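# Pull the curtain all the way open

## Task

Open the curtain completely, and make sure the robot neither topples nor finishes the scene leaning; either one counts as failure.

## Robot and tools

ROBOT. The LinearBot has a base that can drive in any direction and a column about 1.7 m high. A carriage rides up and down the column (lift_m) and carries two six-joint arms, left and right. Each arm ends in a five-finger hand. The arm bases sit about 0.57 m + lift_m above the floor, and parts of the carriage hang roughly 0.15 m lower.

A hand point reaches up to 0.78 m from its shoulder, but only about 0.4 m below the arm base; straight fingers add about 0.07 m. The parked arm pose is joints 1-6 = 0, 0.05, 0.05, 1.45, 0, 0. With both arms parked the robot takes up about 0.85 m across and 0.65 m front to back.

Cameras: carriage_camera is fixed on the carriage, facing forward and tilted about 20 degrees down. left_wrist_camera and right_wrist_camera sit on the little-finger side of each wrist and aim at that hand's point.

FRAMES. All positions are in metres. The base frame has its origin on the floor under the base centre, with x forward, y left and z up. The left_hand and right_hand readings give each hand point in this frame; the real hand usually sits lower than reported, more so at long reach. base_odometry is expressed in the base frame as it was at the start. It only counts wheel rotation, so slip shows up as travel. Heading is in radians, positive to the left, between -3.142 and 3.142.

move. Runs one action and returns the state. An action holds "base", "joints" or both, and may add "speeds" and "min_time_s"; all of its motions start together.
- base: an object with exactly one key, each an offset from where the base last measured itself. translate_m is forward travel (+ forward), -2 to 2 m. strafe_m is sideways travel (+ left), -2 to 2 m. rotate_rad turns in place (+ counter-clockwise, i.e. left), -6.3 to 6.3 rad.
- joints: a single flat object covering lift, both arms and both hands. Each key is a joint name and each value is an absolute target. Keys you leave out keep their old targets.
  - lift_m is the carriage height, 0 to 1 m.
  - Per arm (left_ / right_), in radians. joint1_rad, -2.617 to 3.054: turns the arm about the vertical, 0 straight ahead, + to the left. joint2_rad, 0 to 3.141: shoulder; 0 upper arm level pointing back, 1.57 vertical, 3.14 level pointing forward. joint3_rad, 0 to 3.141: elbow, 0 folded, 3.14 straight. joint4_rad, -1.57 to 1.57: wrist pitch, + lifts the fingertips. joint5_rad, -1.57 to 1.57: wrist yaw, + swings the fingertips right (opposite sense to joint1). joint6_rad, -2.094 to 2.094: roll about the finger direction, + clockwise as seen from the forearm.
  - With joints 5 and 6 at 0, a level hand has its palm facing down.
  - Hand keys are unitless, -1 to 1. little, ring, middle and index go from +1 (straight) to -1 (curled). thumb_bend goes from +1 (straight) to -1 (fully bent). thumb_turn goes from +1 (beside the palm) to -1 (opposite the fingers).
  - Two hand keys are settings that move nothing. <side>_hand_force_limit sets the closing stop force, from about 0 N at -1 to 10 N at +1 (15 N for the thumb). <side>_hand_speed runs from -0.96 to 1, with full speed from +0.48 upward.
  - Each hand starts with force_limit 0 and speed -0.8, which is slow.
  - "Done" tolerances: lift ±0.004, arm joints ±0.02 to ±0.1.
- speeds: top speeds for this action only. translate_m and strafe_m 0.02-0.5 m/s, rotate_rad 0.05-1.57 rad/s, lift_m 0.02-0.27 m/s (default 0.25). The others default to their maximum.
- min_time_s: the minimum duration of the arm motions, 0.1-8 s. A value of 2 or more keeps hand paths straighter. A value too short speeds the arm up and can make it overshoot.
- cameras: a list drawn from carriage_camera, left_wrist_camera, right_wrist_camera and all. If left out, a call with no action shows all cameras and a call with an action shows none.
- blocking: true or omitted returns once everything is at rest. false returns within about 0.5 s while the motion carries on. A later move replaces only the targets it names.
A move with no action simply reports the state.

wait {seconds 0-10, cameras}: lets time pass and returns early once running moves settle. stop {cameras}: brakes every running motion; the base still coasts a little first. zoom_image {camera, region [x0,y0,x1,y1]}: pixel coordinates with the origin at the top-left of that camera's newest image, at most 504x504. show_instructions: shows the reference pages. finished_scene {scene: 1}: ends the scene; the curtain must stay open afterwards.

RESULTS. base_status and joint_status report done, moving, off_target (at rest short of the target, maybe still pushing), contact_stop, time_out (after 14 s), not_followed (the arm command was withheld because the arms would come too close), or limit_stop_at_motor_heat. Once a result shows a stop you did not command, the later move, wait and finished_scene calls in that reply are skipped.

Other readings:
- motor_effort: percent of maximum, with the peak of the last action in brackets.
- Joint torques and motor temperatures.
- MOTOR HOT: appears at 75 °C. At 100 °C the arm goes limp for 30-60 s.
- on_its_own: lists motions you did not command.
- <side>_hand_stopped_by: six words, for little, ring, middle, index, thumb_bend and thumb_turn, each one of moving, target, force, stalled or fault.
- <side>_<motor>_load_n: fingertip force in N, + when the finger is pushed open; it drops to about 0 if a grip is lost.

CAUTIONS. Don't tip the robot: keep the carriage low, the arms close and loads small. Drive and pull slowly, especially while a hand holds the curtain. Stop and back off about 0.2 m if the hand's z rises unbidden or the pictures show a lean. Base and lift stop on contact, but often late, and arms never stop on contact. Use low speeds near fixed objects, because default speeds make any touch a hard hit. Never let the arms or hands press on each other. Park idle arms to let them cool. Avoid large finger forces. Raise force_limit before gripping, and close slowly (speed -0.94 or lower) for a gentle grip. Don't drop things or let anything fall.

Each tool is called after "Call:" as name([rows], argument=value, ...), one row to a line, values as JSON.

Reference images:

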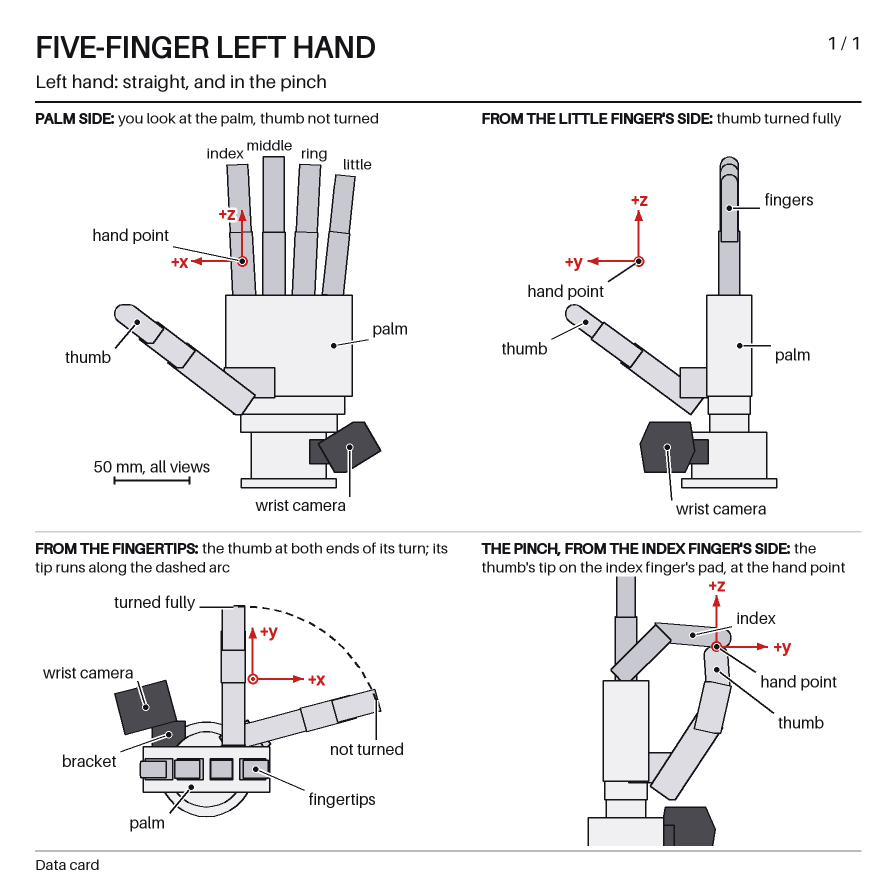

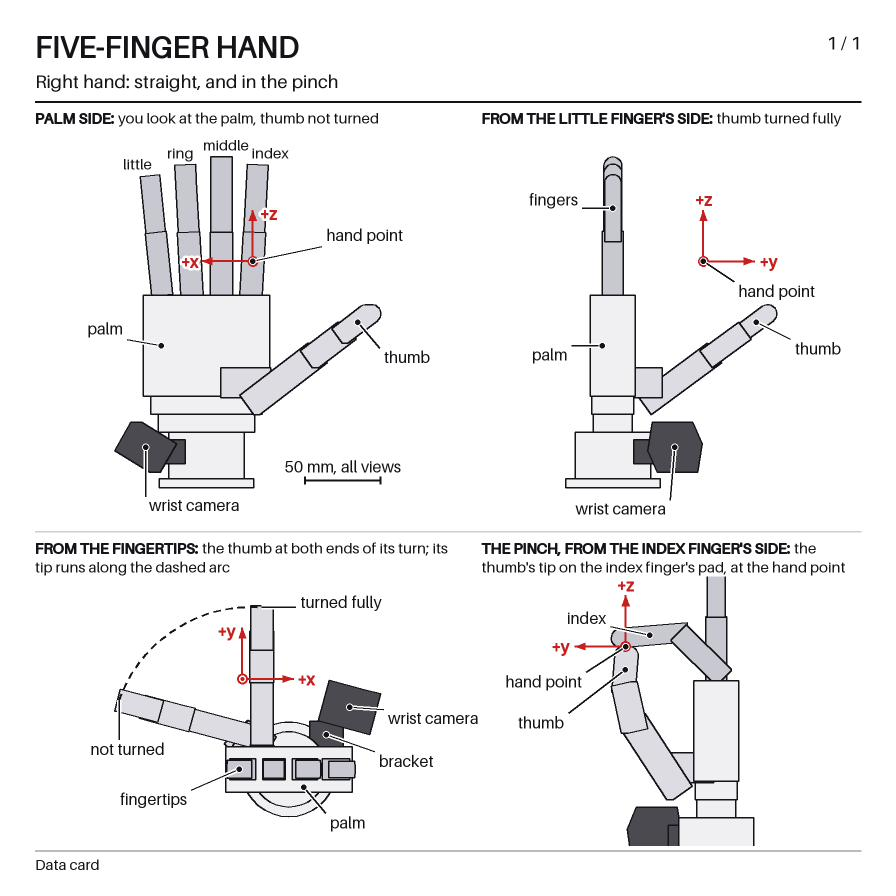

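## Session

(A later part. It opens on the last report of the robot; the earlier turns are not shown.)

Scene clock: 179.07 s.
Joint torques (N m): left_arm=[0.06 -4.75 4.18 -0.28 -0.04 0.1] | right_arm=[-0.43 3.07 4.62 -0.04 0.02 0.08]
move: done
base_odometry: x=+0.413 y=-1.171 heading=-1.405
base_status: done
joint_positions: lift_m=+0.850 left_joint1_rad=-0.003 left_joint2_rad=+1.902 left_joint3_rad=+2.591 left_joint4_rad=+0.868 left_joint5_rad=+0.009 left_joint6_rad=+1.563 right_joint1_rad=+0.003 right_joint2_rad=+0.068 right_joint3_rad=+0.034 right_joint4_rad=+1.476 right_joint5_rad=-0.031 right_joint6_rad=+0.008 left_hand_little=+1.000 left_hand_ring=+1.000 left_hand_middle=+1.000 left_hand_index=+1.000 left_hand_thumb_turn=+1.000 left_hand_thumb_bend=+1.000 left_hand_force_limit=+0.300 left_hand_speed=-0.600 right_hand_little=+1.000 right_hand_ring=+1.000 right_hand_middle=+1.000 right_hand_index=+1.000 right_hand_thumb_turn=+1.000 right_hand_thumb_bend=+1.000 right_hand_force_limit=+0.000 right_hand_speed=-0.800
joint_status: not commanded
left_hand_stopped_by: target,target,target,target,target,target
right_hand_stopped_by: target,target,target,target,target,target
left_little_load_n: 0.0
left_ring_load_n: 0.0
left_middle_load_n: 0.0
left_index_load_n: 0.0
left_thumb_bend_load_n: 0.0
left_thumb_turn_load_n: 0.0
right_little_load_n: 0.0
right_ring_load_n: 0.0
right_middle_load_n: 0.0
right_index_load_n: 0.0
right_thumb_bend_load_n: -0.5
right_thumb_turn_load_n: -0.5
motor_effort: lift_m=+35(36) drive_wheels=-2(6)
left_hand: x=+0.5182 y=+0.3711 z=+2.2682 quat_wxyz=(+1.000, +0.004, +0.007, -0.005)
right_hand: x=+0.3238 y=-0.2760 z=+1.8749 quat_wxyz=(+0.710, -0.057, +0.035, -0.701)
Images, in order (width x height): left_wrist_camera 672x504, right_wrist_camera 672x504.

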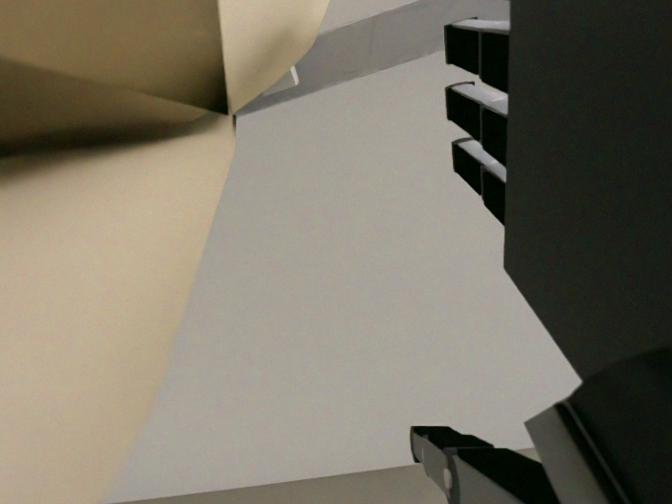

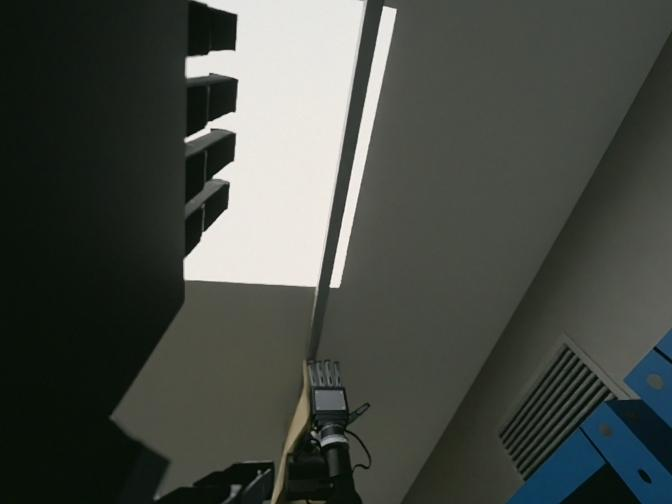

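Call:
move(base={"translate_m": -0.05}, speeds={"translate_m": 0.1}, cameras=["left_wrist_camera", "right_wrist_camera", "carriage_camera"])

Call:
zoom_image(camera="right_wrist_camera", region=[280, 300, 520, 504])

Scene clock: 180.73 s.
Joint torques (N m): left_arm=[0.18 -4.81 4.19 -0.28 -0.04 0.1] | right_arm=[-0.44 3.1 4.56 -0.05 0.02 0.07]
move: done
base_odometry: x=+0.405 y=-1.121 heading=-1.405
base_status: done
joint_positions: lift_m=+0.850 left_joint1_rad=-0.003 left_joint2_rad=+1.903 left_joint3_rad=+2.591 left_joint4_rad=+0.867 left_joint5_rad=+0.009 left_joint6_rad=+1.563 right_joint1_rad=+0.003 right_joint2_rad=+0.068 right_joint3_rad=+0.034 right_joint4_rad=+1.475 right_joint5_rad=-0.031 right_joint6_rad=+0.008 left_hand_little=+1.000 left_hand_ring=+1.000 left_hand_middle=+1.000 left_hand_index=+1.000 left_hand_thumb_turn=+1.000 left_hand_thumb_bend=+1.000 left_hand_force_limit=+0.300 left_hand_speed=-0.600 right_hand_little=+1.000 right_hand_ring=+1.000 right_hand_middle=+1.000 right_hand_index=+1.000 right_hand_thumb_turn=+1.000 right_hand_thumb_bend=+1.000 right_hand_force_limit=+0.000 right_hand_speed=-0.800
joint_status: not commanded
left_hand_stopped_by: target,target,target,target,target,target
right_hand_stopped_by: target,target,target,target,target,target
left_little_load_n: 0.0
left_ring_load_n: 0.0
left_middle_load_n: 0.0
left_index_load_n: 0.0
left_thumb_bend_load_n: 0.0
left_thumb_turn_load_n: 0.0
right_little_load_n: 0.0
right_ring_load_n: 0.0
right_middle_load_n: 0.0
right_index_load_n: 0.0
right_thumb_bend_load_n: 0.0
right_thumb_turn_load_n: 0.0
motor_effort: lift_m=+35(36) drive_wheels=-2(7)
left_hand: x=+0.5193 y=+0.3711 z=+2.2679 quat_wxyz=(+1.000, +0.004, +0.008, -0.005)
right_hand: x=+0.3239 y=-0.2760 z=+1.8749 quat_wxyz=(+0.710, -0.057, +0.035, -0.701)
pictures: carriage_camera, left_wrist_camera, right_wrist_camera
Images, in order (width x height): carriage_camera 672x504, left_wrist_camera 672x504, right_wrist_camera 672x504.

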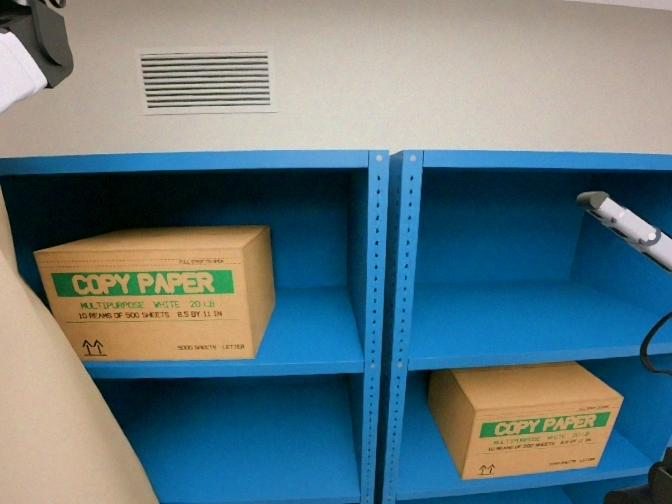

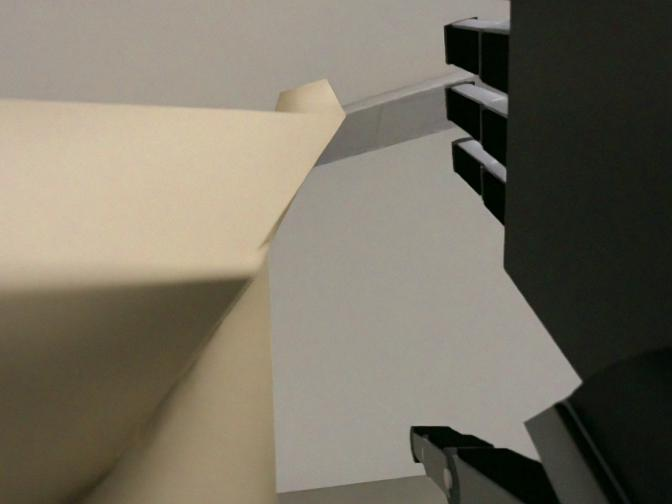

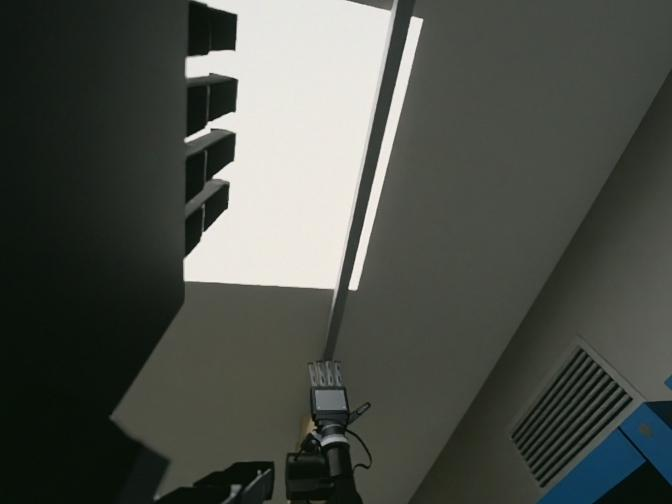

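Scaled by 2.100 from the camera's image (finer frame: 960x720).

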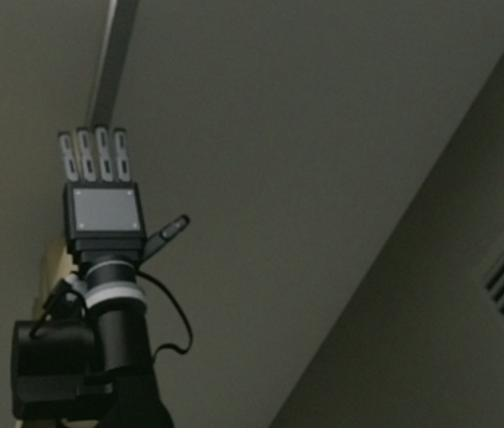

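Call:
move(base={"strafe_m": 0.12}, speeds={"strafe_m": 0.08}, cameras=["left_wrist_camera", "right_wrist_camera"])

Call:
zoom_image(camera="right_wrist_camera", region=[280, 300, 520, 504])

Scene clock: 183.27 s.
Joint torques (N m): left_arm=[0.32 -4.85 4.26 -0.26 -0.11 0.07] | right_arm=[-0.32 3.1 4.53 -0.06 0.03 0.07]
move: done
base_odometry: x=+0.524 y=-1.101 heading=-1.405
base_status: done
joint_positions: lift_m=+0.850 left_joint1_rad=-0.004 left_joint2_rad=+1.903 left_joint3_rad=+2.591 left_joint4_rad=+0.868 left_joint5_rad=+0.015 left_joint6_rad=+1.566 right_joint1_rad=+0.003 right_joint2_rad=+0.068 right_joint3_rad=+0.034 right_joint4_rad=+1.475 right_joint5_rad=-0.031 right_joint6_rad=+0.008 left_hand_little=+1.000 left_hand_ring=+1.000 left_hand_middle=+1.000 left_hand_index=+1.000 left_hand_thumb_turn=+1.000 left_hand_thumb_bend=+1.000 left_hand_force_limit=+0.300 left_hand_speed=-0.600 right_hand_little=+1.000 right_hand_ring=+1.000 right_hand_middle=+1.000 right_hand_index=+1.000 right_hand_thumb_turn=+1.000 right_hand_thumb_bend=+1.000 right_hand_force_limit=+0.000 right_hand_speed=-0.800
joint_status: not commanded
left_hand_stopped_by: target,target,target,target,target,target
right_hand_stopped_by: target,target,target,target,target,target
left_little_load_n: 0.0
left_ring_load_n: 0.0
left_middle_load_n: 0.0
left_index_load_n: 0.0
left_thumb_bend_load_n: 0.0
left_thumb_turn_load_n: 0.5
right_little_load_n: 0.0
right_ring_load_n: 0.0
right_middle_load_n: 0.0
right_index_load_n: 0.0
right_thumb_bend_load_n: 0.0
right_thumb_turn_load_n: 0.0
motor_effort: lift_m=+35(36) drive_wheels=+0(5)
left_hand: x=+0.5191 y=+0.3695 z=+2.2683 quat_wxyz=(+1.000, +0.008, +0.008, -0.005)
right_hand: x=+0.3239 y=-0.2760 z=+1.8749 quat_wxyz=(+0.710, -0.057, +0.035, -0.701)
Images, in order (width x height): left_wrist_camera 672x504, right_wrist_camera 672x504.

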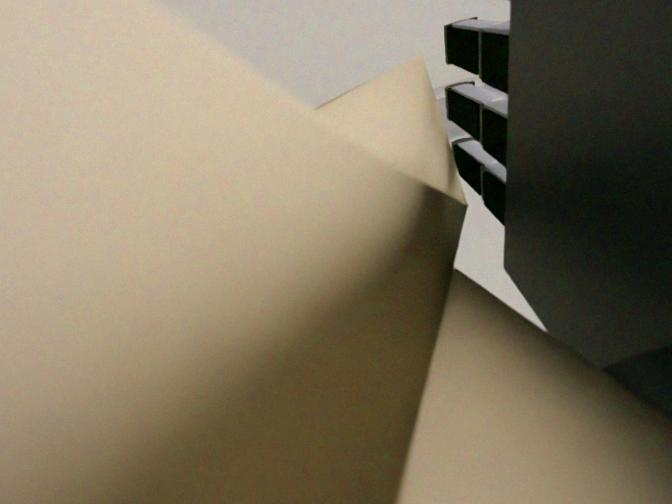

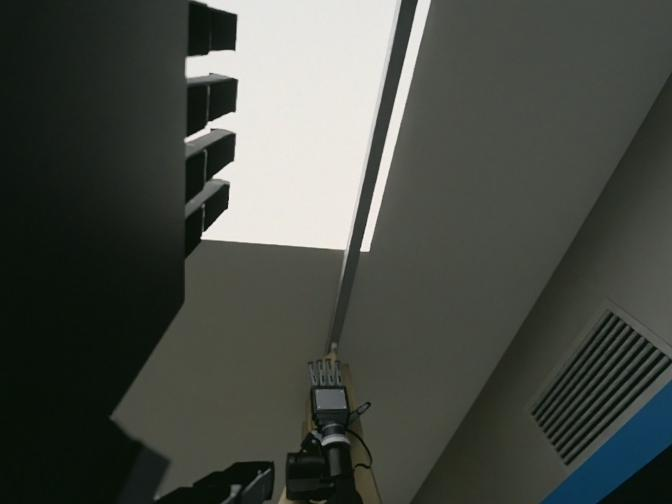

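Scaled by 2.100 from the camera's image (finer frame: 960x720).

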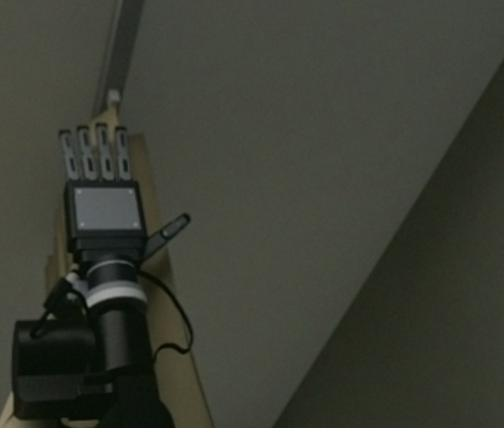

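Call:
move(base={"strafe_m": 0.08}, speeds={"strafe_m": 0.06}, cameras=["left_wrist_camera", "right_wrist_camera"])

Call:
zoom_image(camera="right_wrist_camera", region=[280, 300, 520, 504])

Scene clock: 185.37 s.
Joint torques (N m): left_arm=[3.81 -5.37 4.27 -0.09 -1.62 0.26] | right_arm=[-0.4 3.04 4.53 -0.06 0.02 0.07]
move: done
base_odometry: x=+0.603 y=-1.088 heading=-1.405
base_status: done
joint_positions: lift_m=+0.850 left_joint1_rad=-0.047 left_joint2_rad=+1.908 left_joint3_rad=+2.591 left_joint4_rad=+0.854 left_joint5_rad=+0.133 left_joint6_rad=+1.548 right_joint1_rad=+0.003 right_joint2_rad=+0.068 right_joint3_rad=+0.034 right_joint4_rad=+1.475 right_joint5_rad=-0.031 right_joint6_rad=+0.008 left_hand_little=+1.000 left_hand_ring=+1.000 left_hand_middle=+1.000 left_hand_index=+1.000 left_hand_thumb_turn=+1.000 left_hand_thumb_bend=+1.000 left_hand_force_limit=+0.300 left_hand_speed=-0.600 right_hand_little=+1.000 right_hand_ring=+1.000 right_hand_middle=+1.000 right_hand_index=+1.000 right_hand_thumb_turn=+1.000 right_hand_thumb_bend=+1.000 right_hand_force_limit=+0.000 right_hand_speed=-0.800
joint_status: not commanded
left_hand_stopped_by: target,target,target,target,target,target
right_hand_stopped_by: target,target,target,target,target,target
left_little_load_n: 0.0
left_ring_load_n: 0.0
left_middle_load_n: 0.0
left_index_load_n: 0.0
left_thumb_bend_load_n: 0.0
left_thumb_turn_load_n: 0.0
right_little_load_n: 0.0
right_ring_load_n: 0.0
right_middle_load_n: 0.0
right_index_load_n: 0.0
right_thumb_bend_load_n: 0.0
right_thumb_turn_load_n: 0.0
motor_effort: lift_m=+35(36) drive_wheels=+1(7)
left_hand: x=+0.5286 y=+0.3327 z=+2.2717 quat_wxyz=(+0.997, +0.067, +0.016, -0.036)
right_hand: x=+0.3239 y=-0.2760 z=+1.8749 quat_wxyz=(+0.710, -0.057, +0.035, -0.701)
Images, in order (width x height): left_wrist_camera 672x504, right_wrist_camera 672x504.

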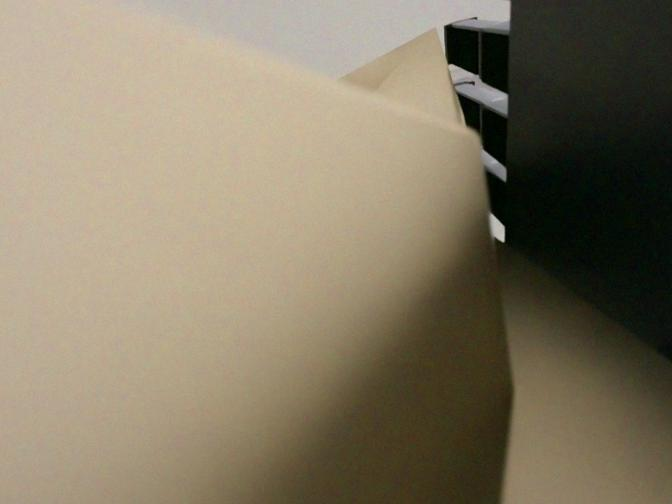

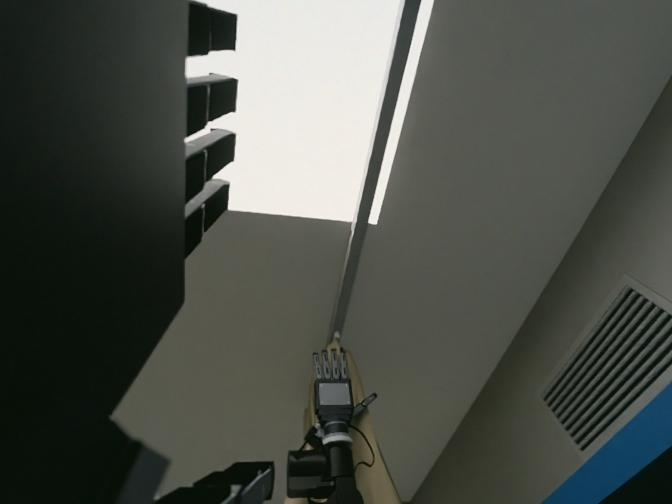

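Scaled by 2.100 from the camera's image (finer frame: 960x720).

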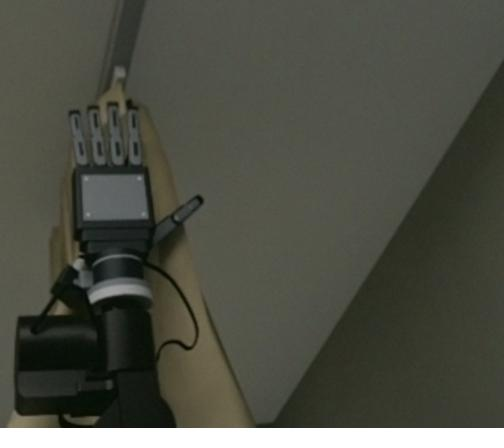

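Call:
move(base={"strafe_m": 0.06}, joints={"left_joint5_rad": -0.15}, speeds={"strafe_m": 0.05}, min_time_s=1.5, cameras=["left_wrist_camera", "right_wrist_camera"])

Call:
zoom_image(camera="right_wrist_camera", region=[280, 300, 520, 504])

Scene clock: 187.60 s.
Joint torques (N m): left_arm=[8.51 -5.9 4.36 0.08 -4.63 0.65] | right_arm=[-0.49 3.04 4.56 -0.05 0.03 0.07]
Motor temperatures (°C): left_arm=[30 38 37 43 36 30] | right_arm=[30 31 38 32 32 29]
move: off_target
base_odometry: x=+0.662 y=-1.078 heading=-1.406
base_status: done
joint_positions: lift_m=+0.850 left_joint1_rad=-0.104 left_joint2_rad=+1.913 left_joint3_rad=+2.591 left_joint4_rad=+0.838 left_joint5_rad=+0.232 left_joint6_rad=+1.511 right_joint1_rad=+0.004 right_joint2_rad=+0.068 right_joint3_rad=+0.034 right_joint4_rad=+1.475 right_joint5_rad=-0.031 right_joint6_rad=+0.008 left_hand_little=+1.000 left_hand_ring=+1.000 left_hand_middle=+1.000 left_hand_index=+1.000 left_hand_thumb_turn=+1.000 left_hand_thumb_bend=+1.000 left_hand_force_limit=+0.300 left_hand_speed=-0.600 right_hand_little=+1.000 right_hand_ring=+1.000 right_hand_middle=+1.000 right_hand_index=+1.000 right_hand_thumb_turn=+1.000 right_hand_thumb_bend=+1.000 right_hand_force_limit=+0.000 right_hand_speed=-0.800
joint_status: left_joint5_rad off_target (ended at +0.232, target -0.150)
left_hand_stopped_by: target,target,target,target,target,target
right_hand_stopped_by: target,target,target,target,target,target
left_little_load_n: 0.0
left_ring_load_n: 0.0
left_middle_load_n: 0.0
left_index_load_n: 0.0
left_thumb_bend_load_n: -0.5
left_thumb_turn_load_n: 0.0
right_little_load_n: 0.0
right_ring_load_n: 0.0
right_middle_load_n: 0.0
right_index_load_n: 0.0
right_thumb_bend_load_n: 0.0
right_thumb_turn_load_n: 0.0
motor_effort: lift_m=+35(36) drive_wheels=+3(8)
left_hand: x=+0.5376 y=+0.2933 z=+2.2712 quat_wxyz=(+0.989, +0.116, +0.025, -0.084)
right_hand: x=+0.3239 y=-0.2759 z=+1.8749 quat_wxyz=(+0.710, -0.057, +0.035, -0.701)
Images, in order (width x height): left_wrist_camera 672x504, right_wrist_camera 672x504.

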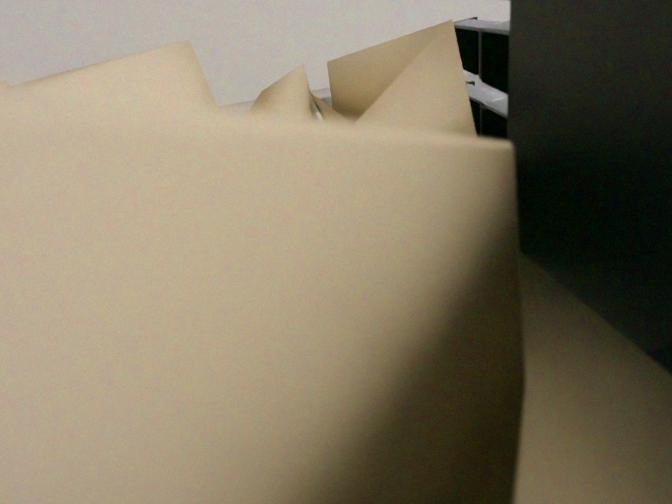

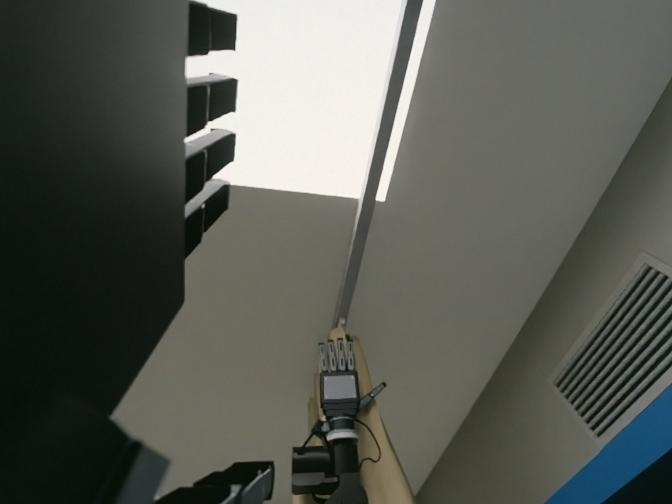

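Scaled by 2.100 from the camera's image (finer frame: 960x720).

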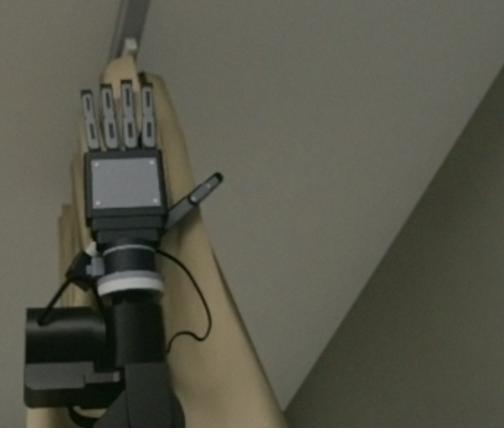

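Call:
move(base={"strafe_m": 0.05}, joints={"left_joint5_rad": -0.25}, speeds={"strafe_m": 0.05}, min_time_s=1.5, cameras=["left_wrist_camera", "right_wrist_camera"])

Call:
zoom_image(camera="right_wrist_camera", region=[280, 300, 520, 504])

Scene clock: 189.93 s.
Joint torques (N m): left_arm=[12.85 -6.05 4.41 0.35 -6.88 0.79] | right_arm=[-0.47 3.02 4.57 -0.05 0.03 0.06]
Motor temperatures (°C): left_arm=[31 38 37 43 41 30] | right_arm=[30 31 38 32 32 29]
move: off_target
base_odometry: x=+0.711 y=-1.070 heading=-1.406
base_status: done
joint_positions: lift_m=+0.850 left_joint1_rad=-0.156 left_joint2_rad=+1.915 left_joint3_rad=+2.591 left_joint4_rad=+0.817 left_joint5_rad=+0.317 left_joint6_rad=+1.497 right_joint1_rad=+0.004 right_joint2_rad=+0.068 right_joint3_rad=+0.034 right_joint4_rad=+1.475 right_joint5_rad=-0.031 right_joint6_rad=+0.008 left_hand_little=+1.000 left_hand_ring=+1.000 left_hand_middle=+1.000 left_hand_index=+1.000 left_hand_thumb_turn=+1.000 left_hand_thumb_bend=+1.000 left_hand_force_limit=+0.300 left_hand_speed=-0.600 right_hand_little=+1.000 right_hand_ring=+1.000 right_hand_middle=+1.000 right_hand_index=+1.000 right_hand_thumb_turn=+1.000 right_hand_thumb_bend=+1.000 right_hand_force_limit=+0.000 right_hand_speed=-0.800
joint_status: left_joint5_rad off_target (ended at +0.317, target -0.250)
left_hand_stopped_by: target,target,target,target,target,target
right_hand_stopped_by: target,target,target,target,target,target
left_little_load_n: 0.0
left_ring_load_n: 0.0
left_middle_load_n: 0.0
left_index_load_n: 0.5
left_thumb_bend_load_n: -0.5
left_thumb_turn_load_n: 0.5
right_little_load_n: 0.0
right_ring_load_n: 0.0
right_middle_load_n: 0.0
right_index_load_n: 0.0
right_thumb_bend_load_n: 0.0
right_thumb_turn_load_n: 0.0
motor_effort: lift_m=+35(35) drive_wheels=+7(10)
left_hand: x=+0.5408 y=+0.2583 z=+2.2698 quat_wxyz=(+0.979, +0.159, +0.032, -0.120)
right_hand: x=+0.3238 y=-0.2758 z=+1.8748 quat_wxyz=(+0.711, -0.057, +0.035, -0.700)
Images, in order (width x height): left_wrist_camera 672x504, right_wrist_camera 672x504.

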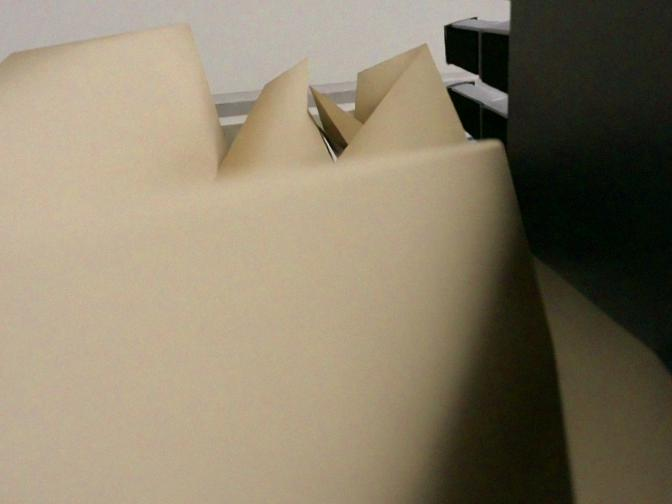

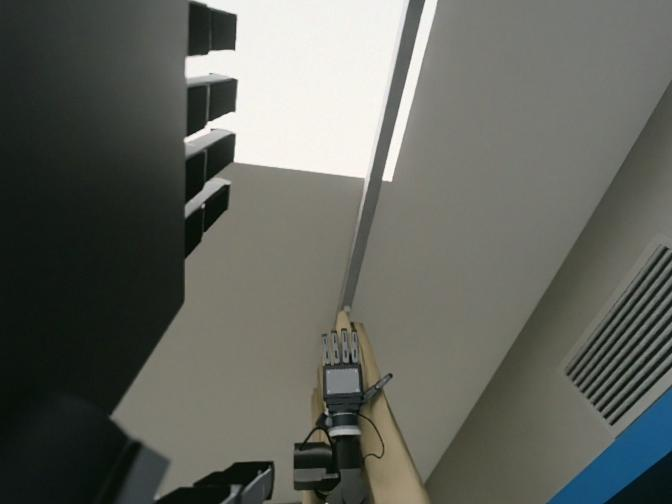

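Scaled by 2.100 from the camera's image (finer frame: 960x720).

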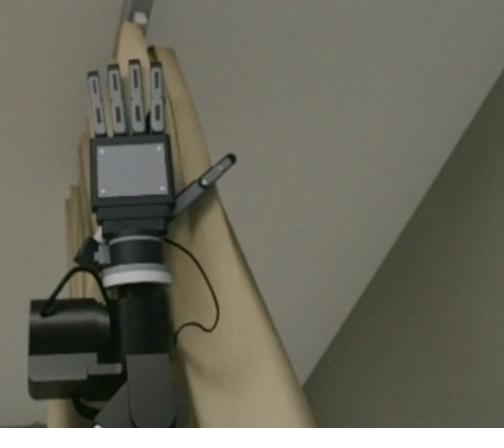

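Call:
move(base={"strafe_m": -0.12}, joints={"left_joint5_rad": 0}, speeds={"strafe_m": 0.06}, min_time_s=2, cameras=["left_wrist_camera", "right_wrist_camera"])

Call:
zoom_image(camera="right_wrist_camera", region=[280, 300, 520, 504])

Scene clock: 192.77 s.
Joint torques (N m): left_arm=[2.92 -5.98 4.33 -0.02 -1.18 0.23] | right_arm=[-0.43 3.04 4.51 -0.03 0.02 0.07]
move: off_target
base_odometry: x=+0.592 y=-1.089 heading=-1.407
base_status: done
joint_positions: lift_m=+0.850 left_joint1_rad=-0.036 left_joint2_rad=+1.915 left_joint3_rad=+2.591 left_joint4_rad=+0.847 left_joint5_rad=+0.100 left_joint6_rad=+1.551 right_joint1_rad=+0.004 right_joint2_rad=+0.068 right_joint3_rad=+0.034 right_joint4_rad=+1.475 right_joint5_rad=-0.031 right_joint6_rad=+0.008 left_hand_little=+1.000 left_hand_ring=+1.000 left_hand_middle=+1.000 left_hand_index=+1.000 left_hand_thumb_turn=+1.000 left_hand_thumb_bend=+1.000 left_hand_force_limit=+0.300 left_hand_speed=-0.600 right_hand_little=+1.000 right_hand_ring=+1.000 right_hand_middle=+1.000 right_hand_index=+1.000 right_hand_thumb_turn=+1.000 right_hand_thumb_bend=+1.000 right_hand_force_limit=+0.000 right_hand_speed=-0.800
joint_status: left_joint5_rad off_target (ended at +0.100, target +0.000)
left_hand_stopped_by: target,target,target,target,target,target
right_hand_stopped_by: target,target,target,target,target,target
left_little_load_n: 0.0
left_ring_load_n: 0.0
left_middle_load_n: 0.0
left_index_load_n: 0.0
left_thumb_bend_load_n: 0.0
left_thumb_turn_load_n: 0.0
right_little_load_n: 0.0
right_ring_load_n: 0.0
right_middle_load_n: 0.0
right_index_load_n: 0.0
right_thumb_bend_load_n: 0.0
right_thumb_turn_load_n: 0.0
motor_effort: lift_m=+35(36) drive_wheels=-4(6)
left_hand: x=+0.5351 y=+0.3425 z=+2.2682 quat_wxyz=(+0.998, +0.050, +0.023, -0.029)
right_hand: x=+0.3238 y=-0.2758 z=+1.8748 quat_wxyz=(+0.710, -0.057, +0.035, -0.701)
Images, in order (width x height): left_wrist_camera 672x504, right_wrist_camera 672x504.

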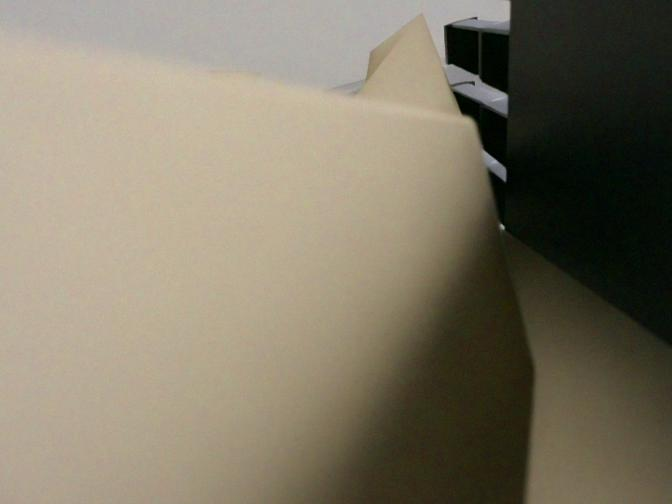

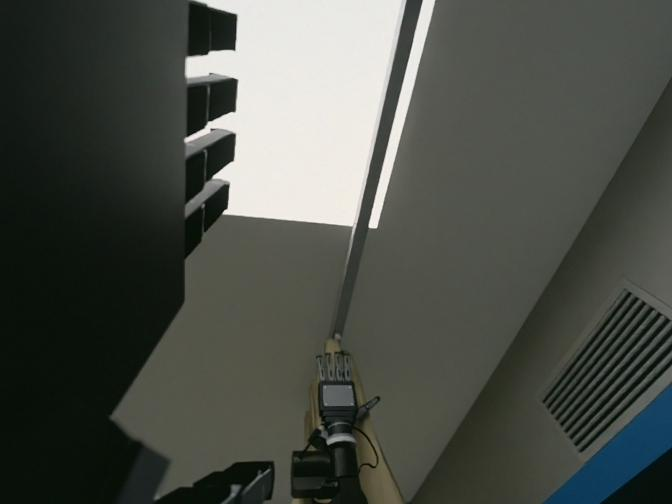

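Scaled by 2.100 from the camera's image (finer frame: 960x720).

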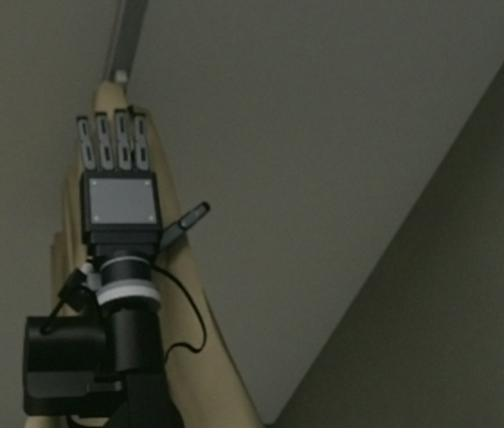

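Call:
move(base={"strafe_m": -0.25}, speeds={"strafe_m": 0.08})

Call:
move(base={"translate_m": -0.4}, joints={"lift_m": 1.0}, speeds={"translate_m": 0.2, "lift_m": 0.06}, cameras=["left_wrist_camera", "carriage_camera", "right_wrist_camera"])

Scene clock: 197.30 s.
Joint torques (N m): left_arm=[0.4 -5.96 4.31 -0.21 -0.12 0.05] | right_arm=[-0.36 3.03 4.59 -0.04 0.03 0.07]
move: done
base_odometry: x=+0.346 y=-1.130 heading=-1.407
base_status: done
joint_positions: lift_m=+0.850 left_joint1_rad=-0.004 left_joint2_rad=+1.915 left_joint3_rad=+2.591 left_joint4_rad=+0.864 left_joint5_rad=+0.015 left_joint6_rad=+1.568 right_joint1_rad=+0.003 right_joint2_rad=+0.068 right_joint3_rad=+0.034 right_joint4_rad=+1.475 right_joint5_rad=-0.031 right_joint6_rad=+0.008 left_hand_little=+1.000 left_hand_ring=+1.000 left_hand_middle=+1.000 left_hand_index=+1.000 left_hand_thumb_turn=+1.000 left_hand_thumb_bend=+1.000 left_hand_force_limit=+0.300 left_hand_speed=-0.600 right_hand_little=+1.000 right_hand_ring=+1.000 right_hand_middle=+1.000 right_hand_index=+1.000 right_hand_thumb_turn=+1.000 right_hand_thumb_bend=+1.000 right_hand_force_limit=+0.000 right_hand_speed=-0.800
joint_status: not commanded
left_hand_stopped_by: target,target,target,target,target,target
right_hand_stopped_by: target,target,target,target,target,target
left_little_load_n: 0.0
left_ring_load_n: 0.0
left_middle_load_n: 0.0
left_index_load_n: 0.0
left_thumb_bend_load_n: 0.0
left_thumb_turn_load_n: 0.0
right_little_load_n: 0.0
right_ring_load_n: 0.0
right_middle_load_n: 0.0
right_index_load_n: 0.0
right_thumb_bend_load_n: 0.0
right_thumb_turn_load_n: 0.0
on_its_own: left_joint5_rad moved -0.085 to your old target +0.000
motor_effort: lift_m=+35(36) drive_wheels=-2(8)
left_hand: x=+0.5284 y=+0.3695 z=+2.2649 quat_wxyz=(+1.000, +0.008, +0.015, -0.004)
right_hand: x=+0.3239 y=-0.2759 z=+1.8748 quat_wxyz=(+0.710, -0.057, +0.035, -0.701)
pictures: none

Scene clock: 200.40 s.
Joint torques (N m): left_arm=[0.32 -14.43 10.56 0.9 -0.12 0.06] | right_arm=[-0.4 3.06 4.53 -0.05 0.03 0.06]
move: done
base_odometry: x=+0.280 y=-0.735 heading=-1.407
base_status: done
joint_positions: lift_m=+0.999 left_joint1_rad=-0.004 left_joint2_rad=+2.004 left_joint3_rad=+2.538 left_joint4_rad=+0.793 left_joint5_rad=+0.015 left_joint6_rad=+1.568 right_joint1_rad=+0.003 right_joint2_rad=+0.068 right_joint3_rad=+0.034 right_joint4_rad=+1.477 right_joint5_rad=-0.031 right_joint6_rad=+0.008 left_hand_little=+1.000 left_hand_ring=+1.000 left_hand_middle=+1.000 left_hand_index=+1.000 left_hand_thumb_turn=+1.000 left_hand_thumb_bend=+1.000 left_hand_force_limit=+0.300 left_hand_speed=-0.600 right_hand_little=+1.000 right_hand_ring=+1.000 right_hand_middle=+1.000 right_hand_index=+1.000 right_hand_thumb_turn=+1.000 right_hand_thumb_bend=+1.000 right_hand_force_limit=+0.000 right_hand_speed=-0.800
joint_status: all done
left_hand_stopped_by: target,target,target,target,target,target
right_hand_stopped_by: target,target,target,target,target,target
left_little_load_n: 0.0
left_ring_load_n: 0.0
left_middle_load_n: 0.0
left_index_load_n: 0.0
left_thumb_bend_load_n: 0.0
left_thumb_turn_load_n: 0.0
right_little_load_n: 0.0
right_ring_load_n: 0.0
right_middle_load_n: 0.0
right_index_load_n: 0.5
right_thumb_bend_load_n: 0.0
right_thumb_turn_load_n: 0.0
motor_effort: lift_m=+42(49) drive_wheels=-2(7)
left_hand: x=+0.6329 y=+0.3691 z=+2.3672 quat_wxyz=(+0.993, +0.008, +0.122, -0.004)
right_hand: x=+0.3236 y=-0.2759 z=+2.0243 quat_wxyz=(+0.710, -0.056, +0.034, -0.701)
pictures: carriage_camera, left_wrist_camera, right_wrist_camera
Images, in order (width x height): carriage_camera 672x504, left_wrist_camera 672x504, right_wrist_camera 672x504.

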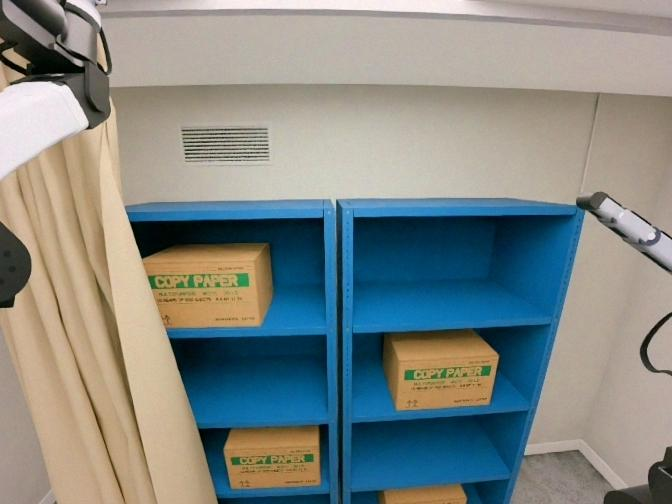

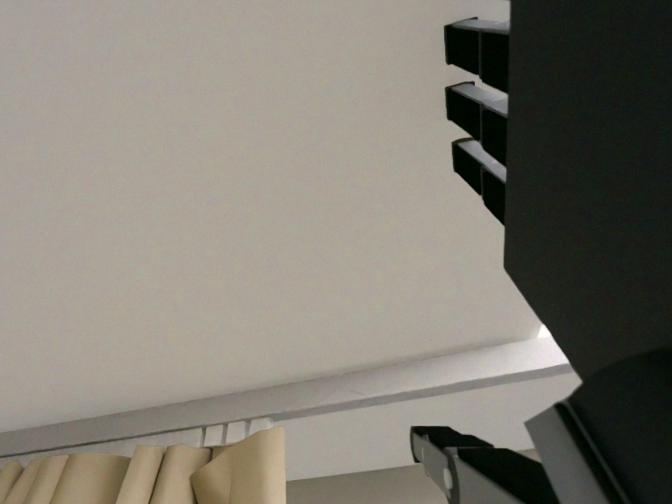

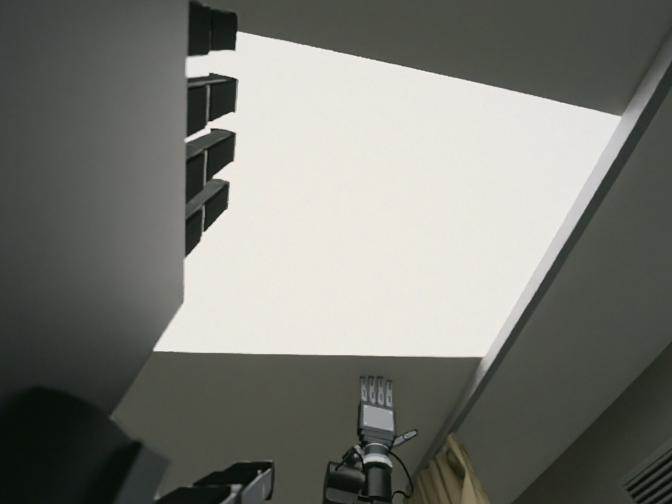

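Call:
move(joints={"lift_m": 0.9}, speeds={"lift_m": 0.06}, cameras=["right_wrist_camera"])

Call:
zoom_image(camera="right_wrist_camera", region=[280, 300, 520, 504])

Scene clock: 202.63 s.
Joint torques (N m): left_arm=[0.31 -5.49 4.38 -0.18 -0.12 0.05] | right_arm=[-0.42 3.07 4.42 -0.05 0.03 0.07]
move: done
base_odometry: x=+0.280 y=-0.735 heading=-1.407
base_status: not commanded
joint_positions: lift_m=+0.900 left_joint1_rad=-0.004 left_joint2_rad=+1.910 left_joint3_rad=+2.590 left_joint4_rad=+0.860 left_joint5_rad=+0.015 left_joint6_rad=+1.568 right_joint1_rad=+0.003 right_joint2_rad=+0.068 right_joint3_rad=+0.034 right_joint4_rad=+1.477 right_joint5_rad=-0.031 right_joint6_rad=+0.008 left_hand_little=+1.000 left_hand_ring=+1.000 left_hand_middle=+1.000 left_hand_index=+1.000 left_hand_thumb_turn=+1.000 left_hand_thumb_bend=+1.000 left_hand_force_limit=+0.300 left_hand_speed=-0.600 right_hand_little=+1.000 right_hand_ring=+1.000 right_hand_middle=+1.000 right_hand_index=+1.000 right_hand_thumb_turn=+1.000 right_hand_thumb_bend=+1.000 right_hand_force_limit=+0.000 right_hand_speed=-0.800
joint_status: all done
left_hand_stopped_by: target,target,target,target,target,target
right_hand_stopped_by: target,target,target,target,target,target
left_little_load_n: 0.0
left_ring_load_n: 0.0
left_middle_load_n: 0.0
left_index_load_n: 0.0
left_thumb_bend_load_n: 0.0
left_thumb_turn_load_n: 0.0
right_little_load_n: 0.0
right_ring_load_n: 0.0
right_middle_load_n: 0.0
right_index_load_n: 0.0
right_thumb_bend_load_n: 0.0
right_thumb_turn_load_n: 0.0
motor_effort: lift_m=+35(36) drive_wheels=-2(2)
left_hand: x=+0.5265 y=+0.3695 z=+2.3159 quat_wxyz=(+1.000, +0.008, +0.015, -0.004)
right_hand: x=+0.3236 y=-0.2759 z=+1.9250 quat_wxyz=(+0.710, -0.056, +0.034, -0.701)
Images, in order (width x height): right_wrist_camera 672x504.

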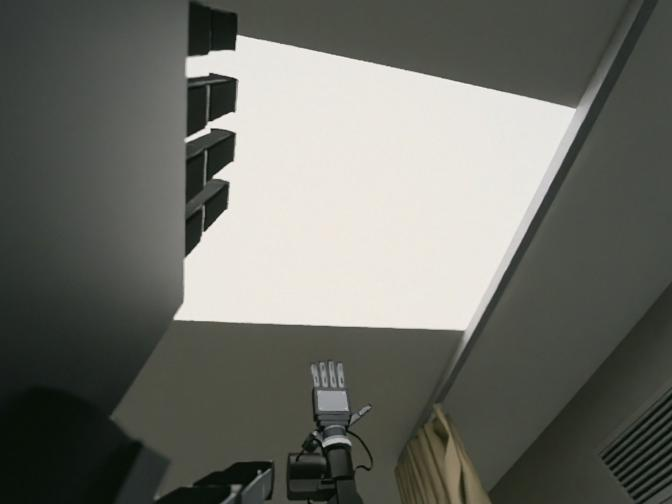

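Scaled by 2.100 from the camera's image (finer frame: 960x720).

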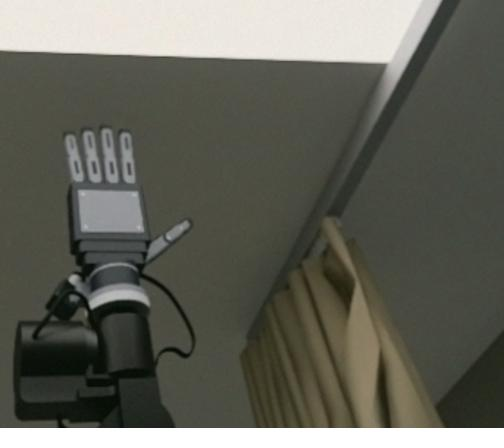

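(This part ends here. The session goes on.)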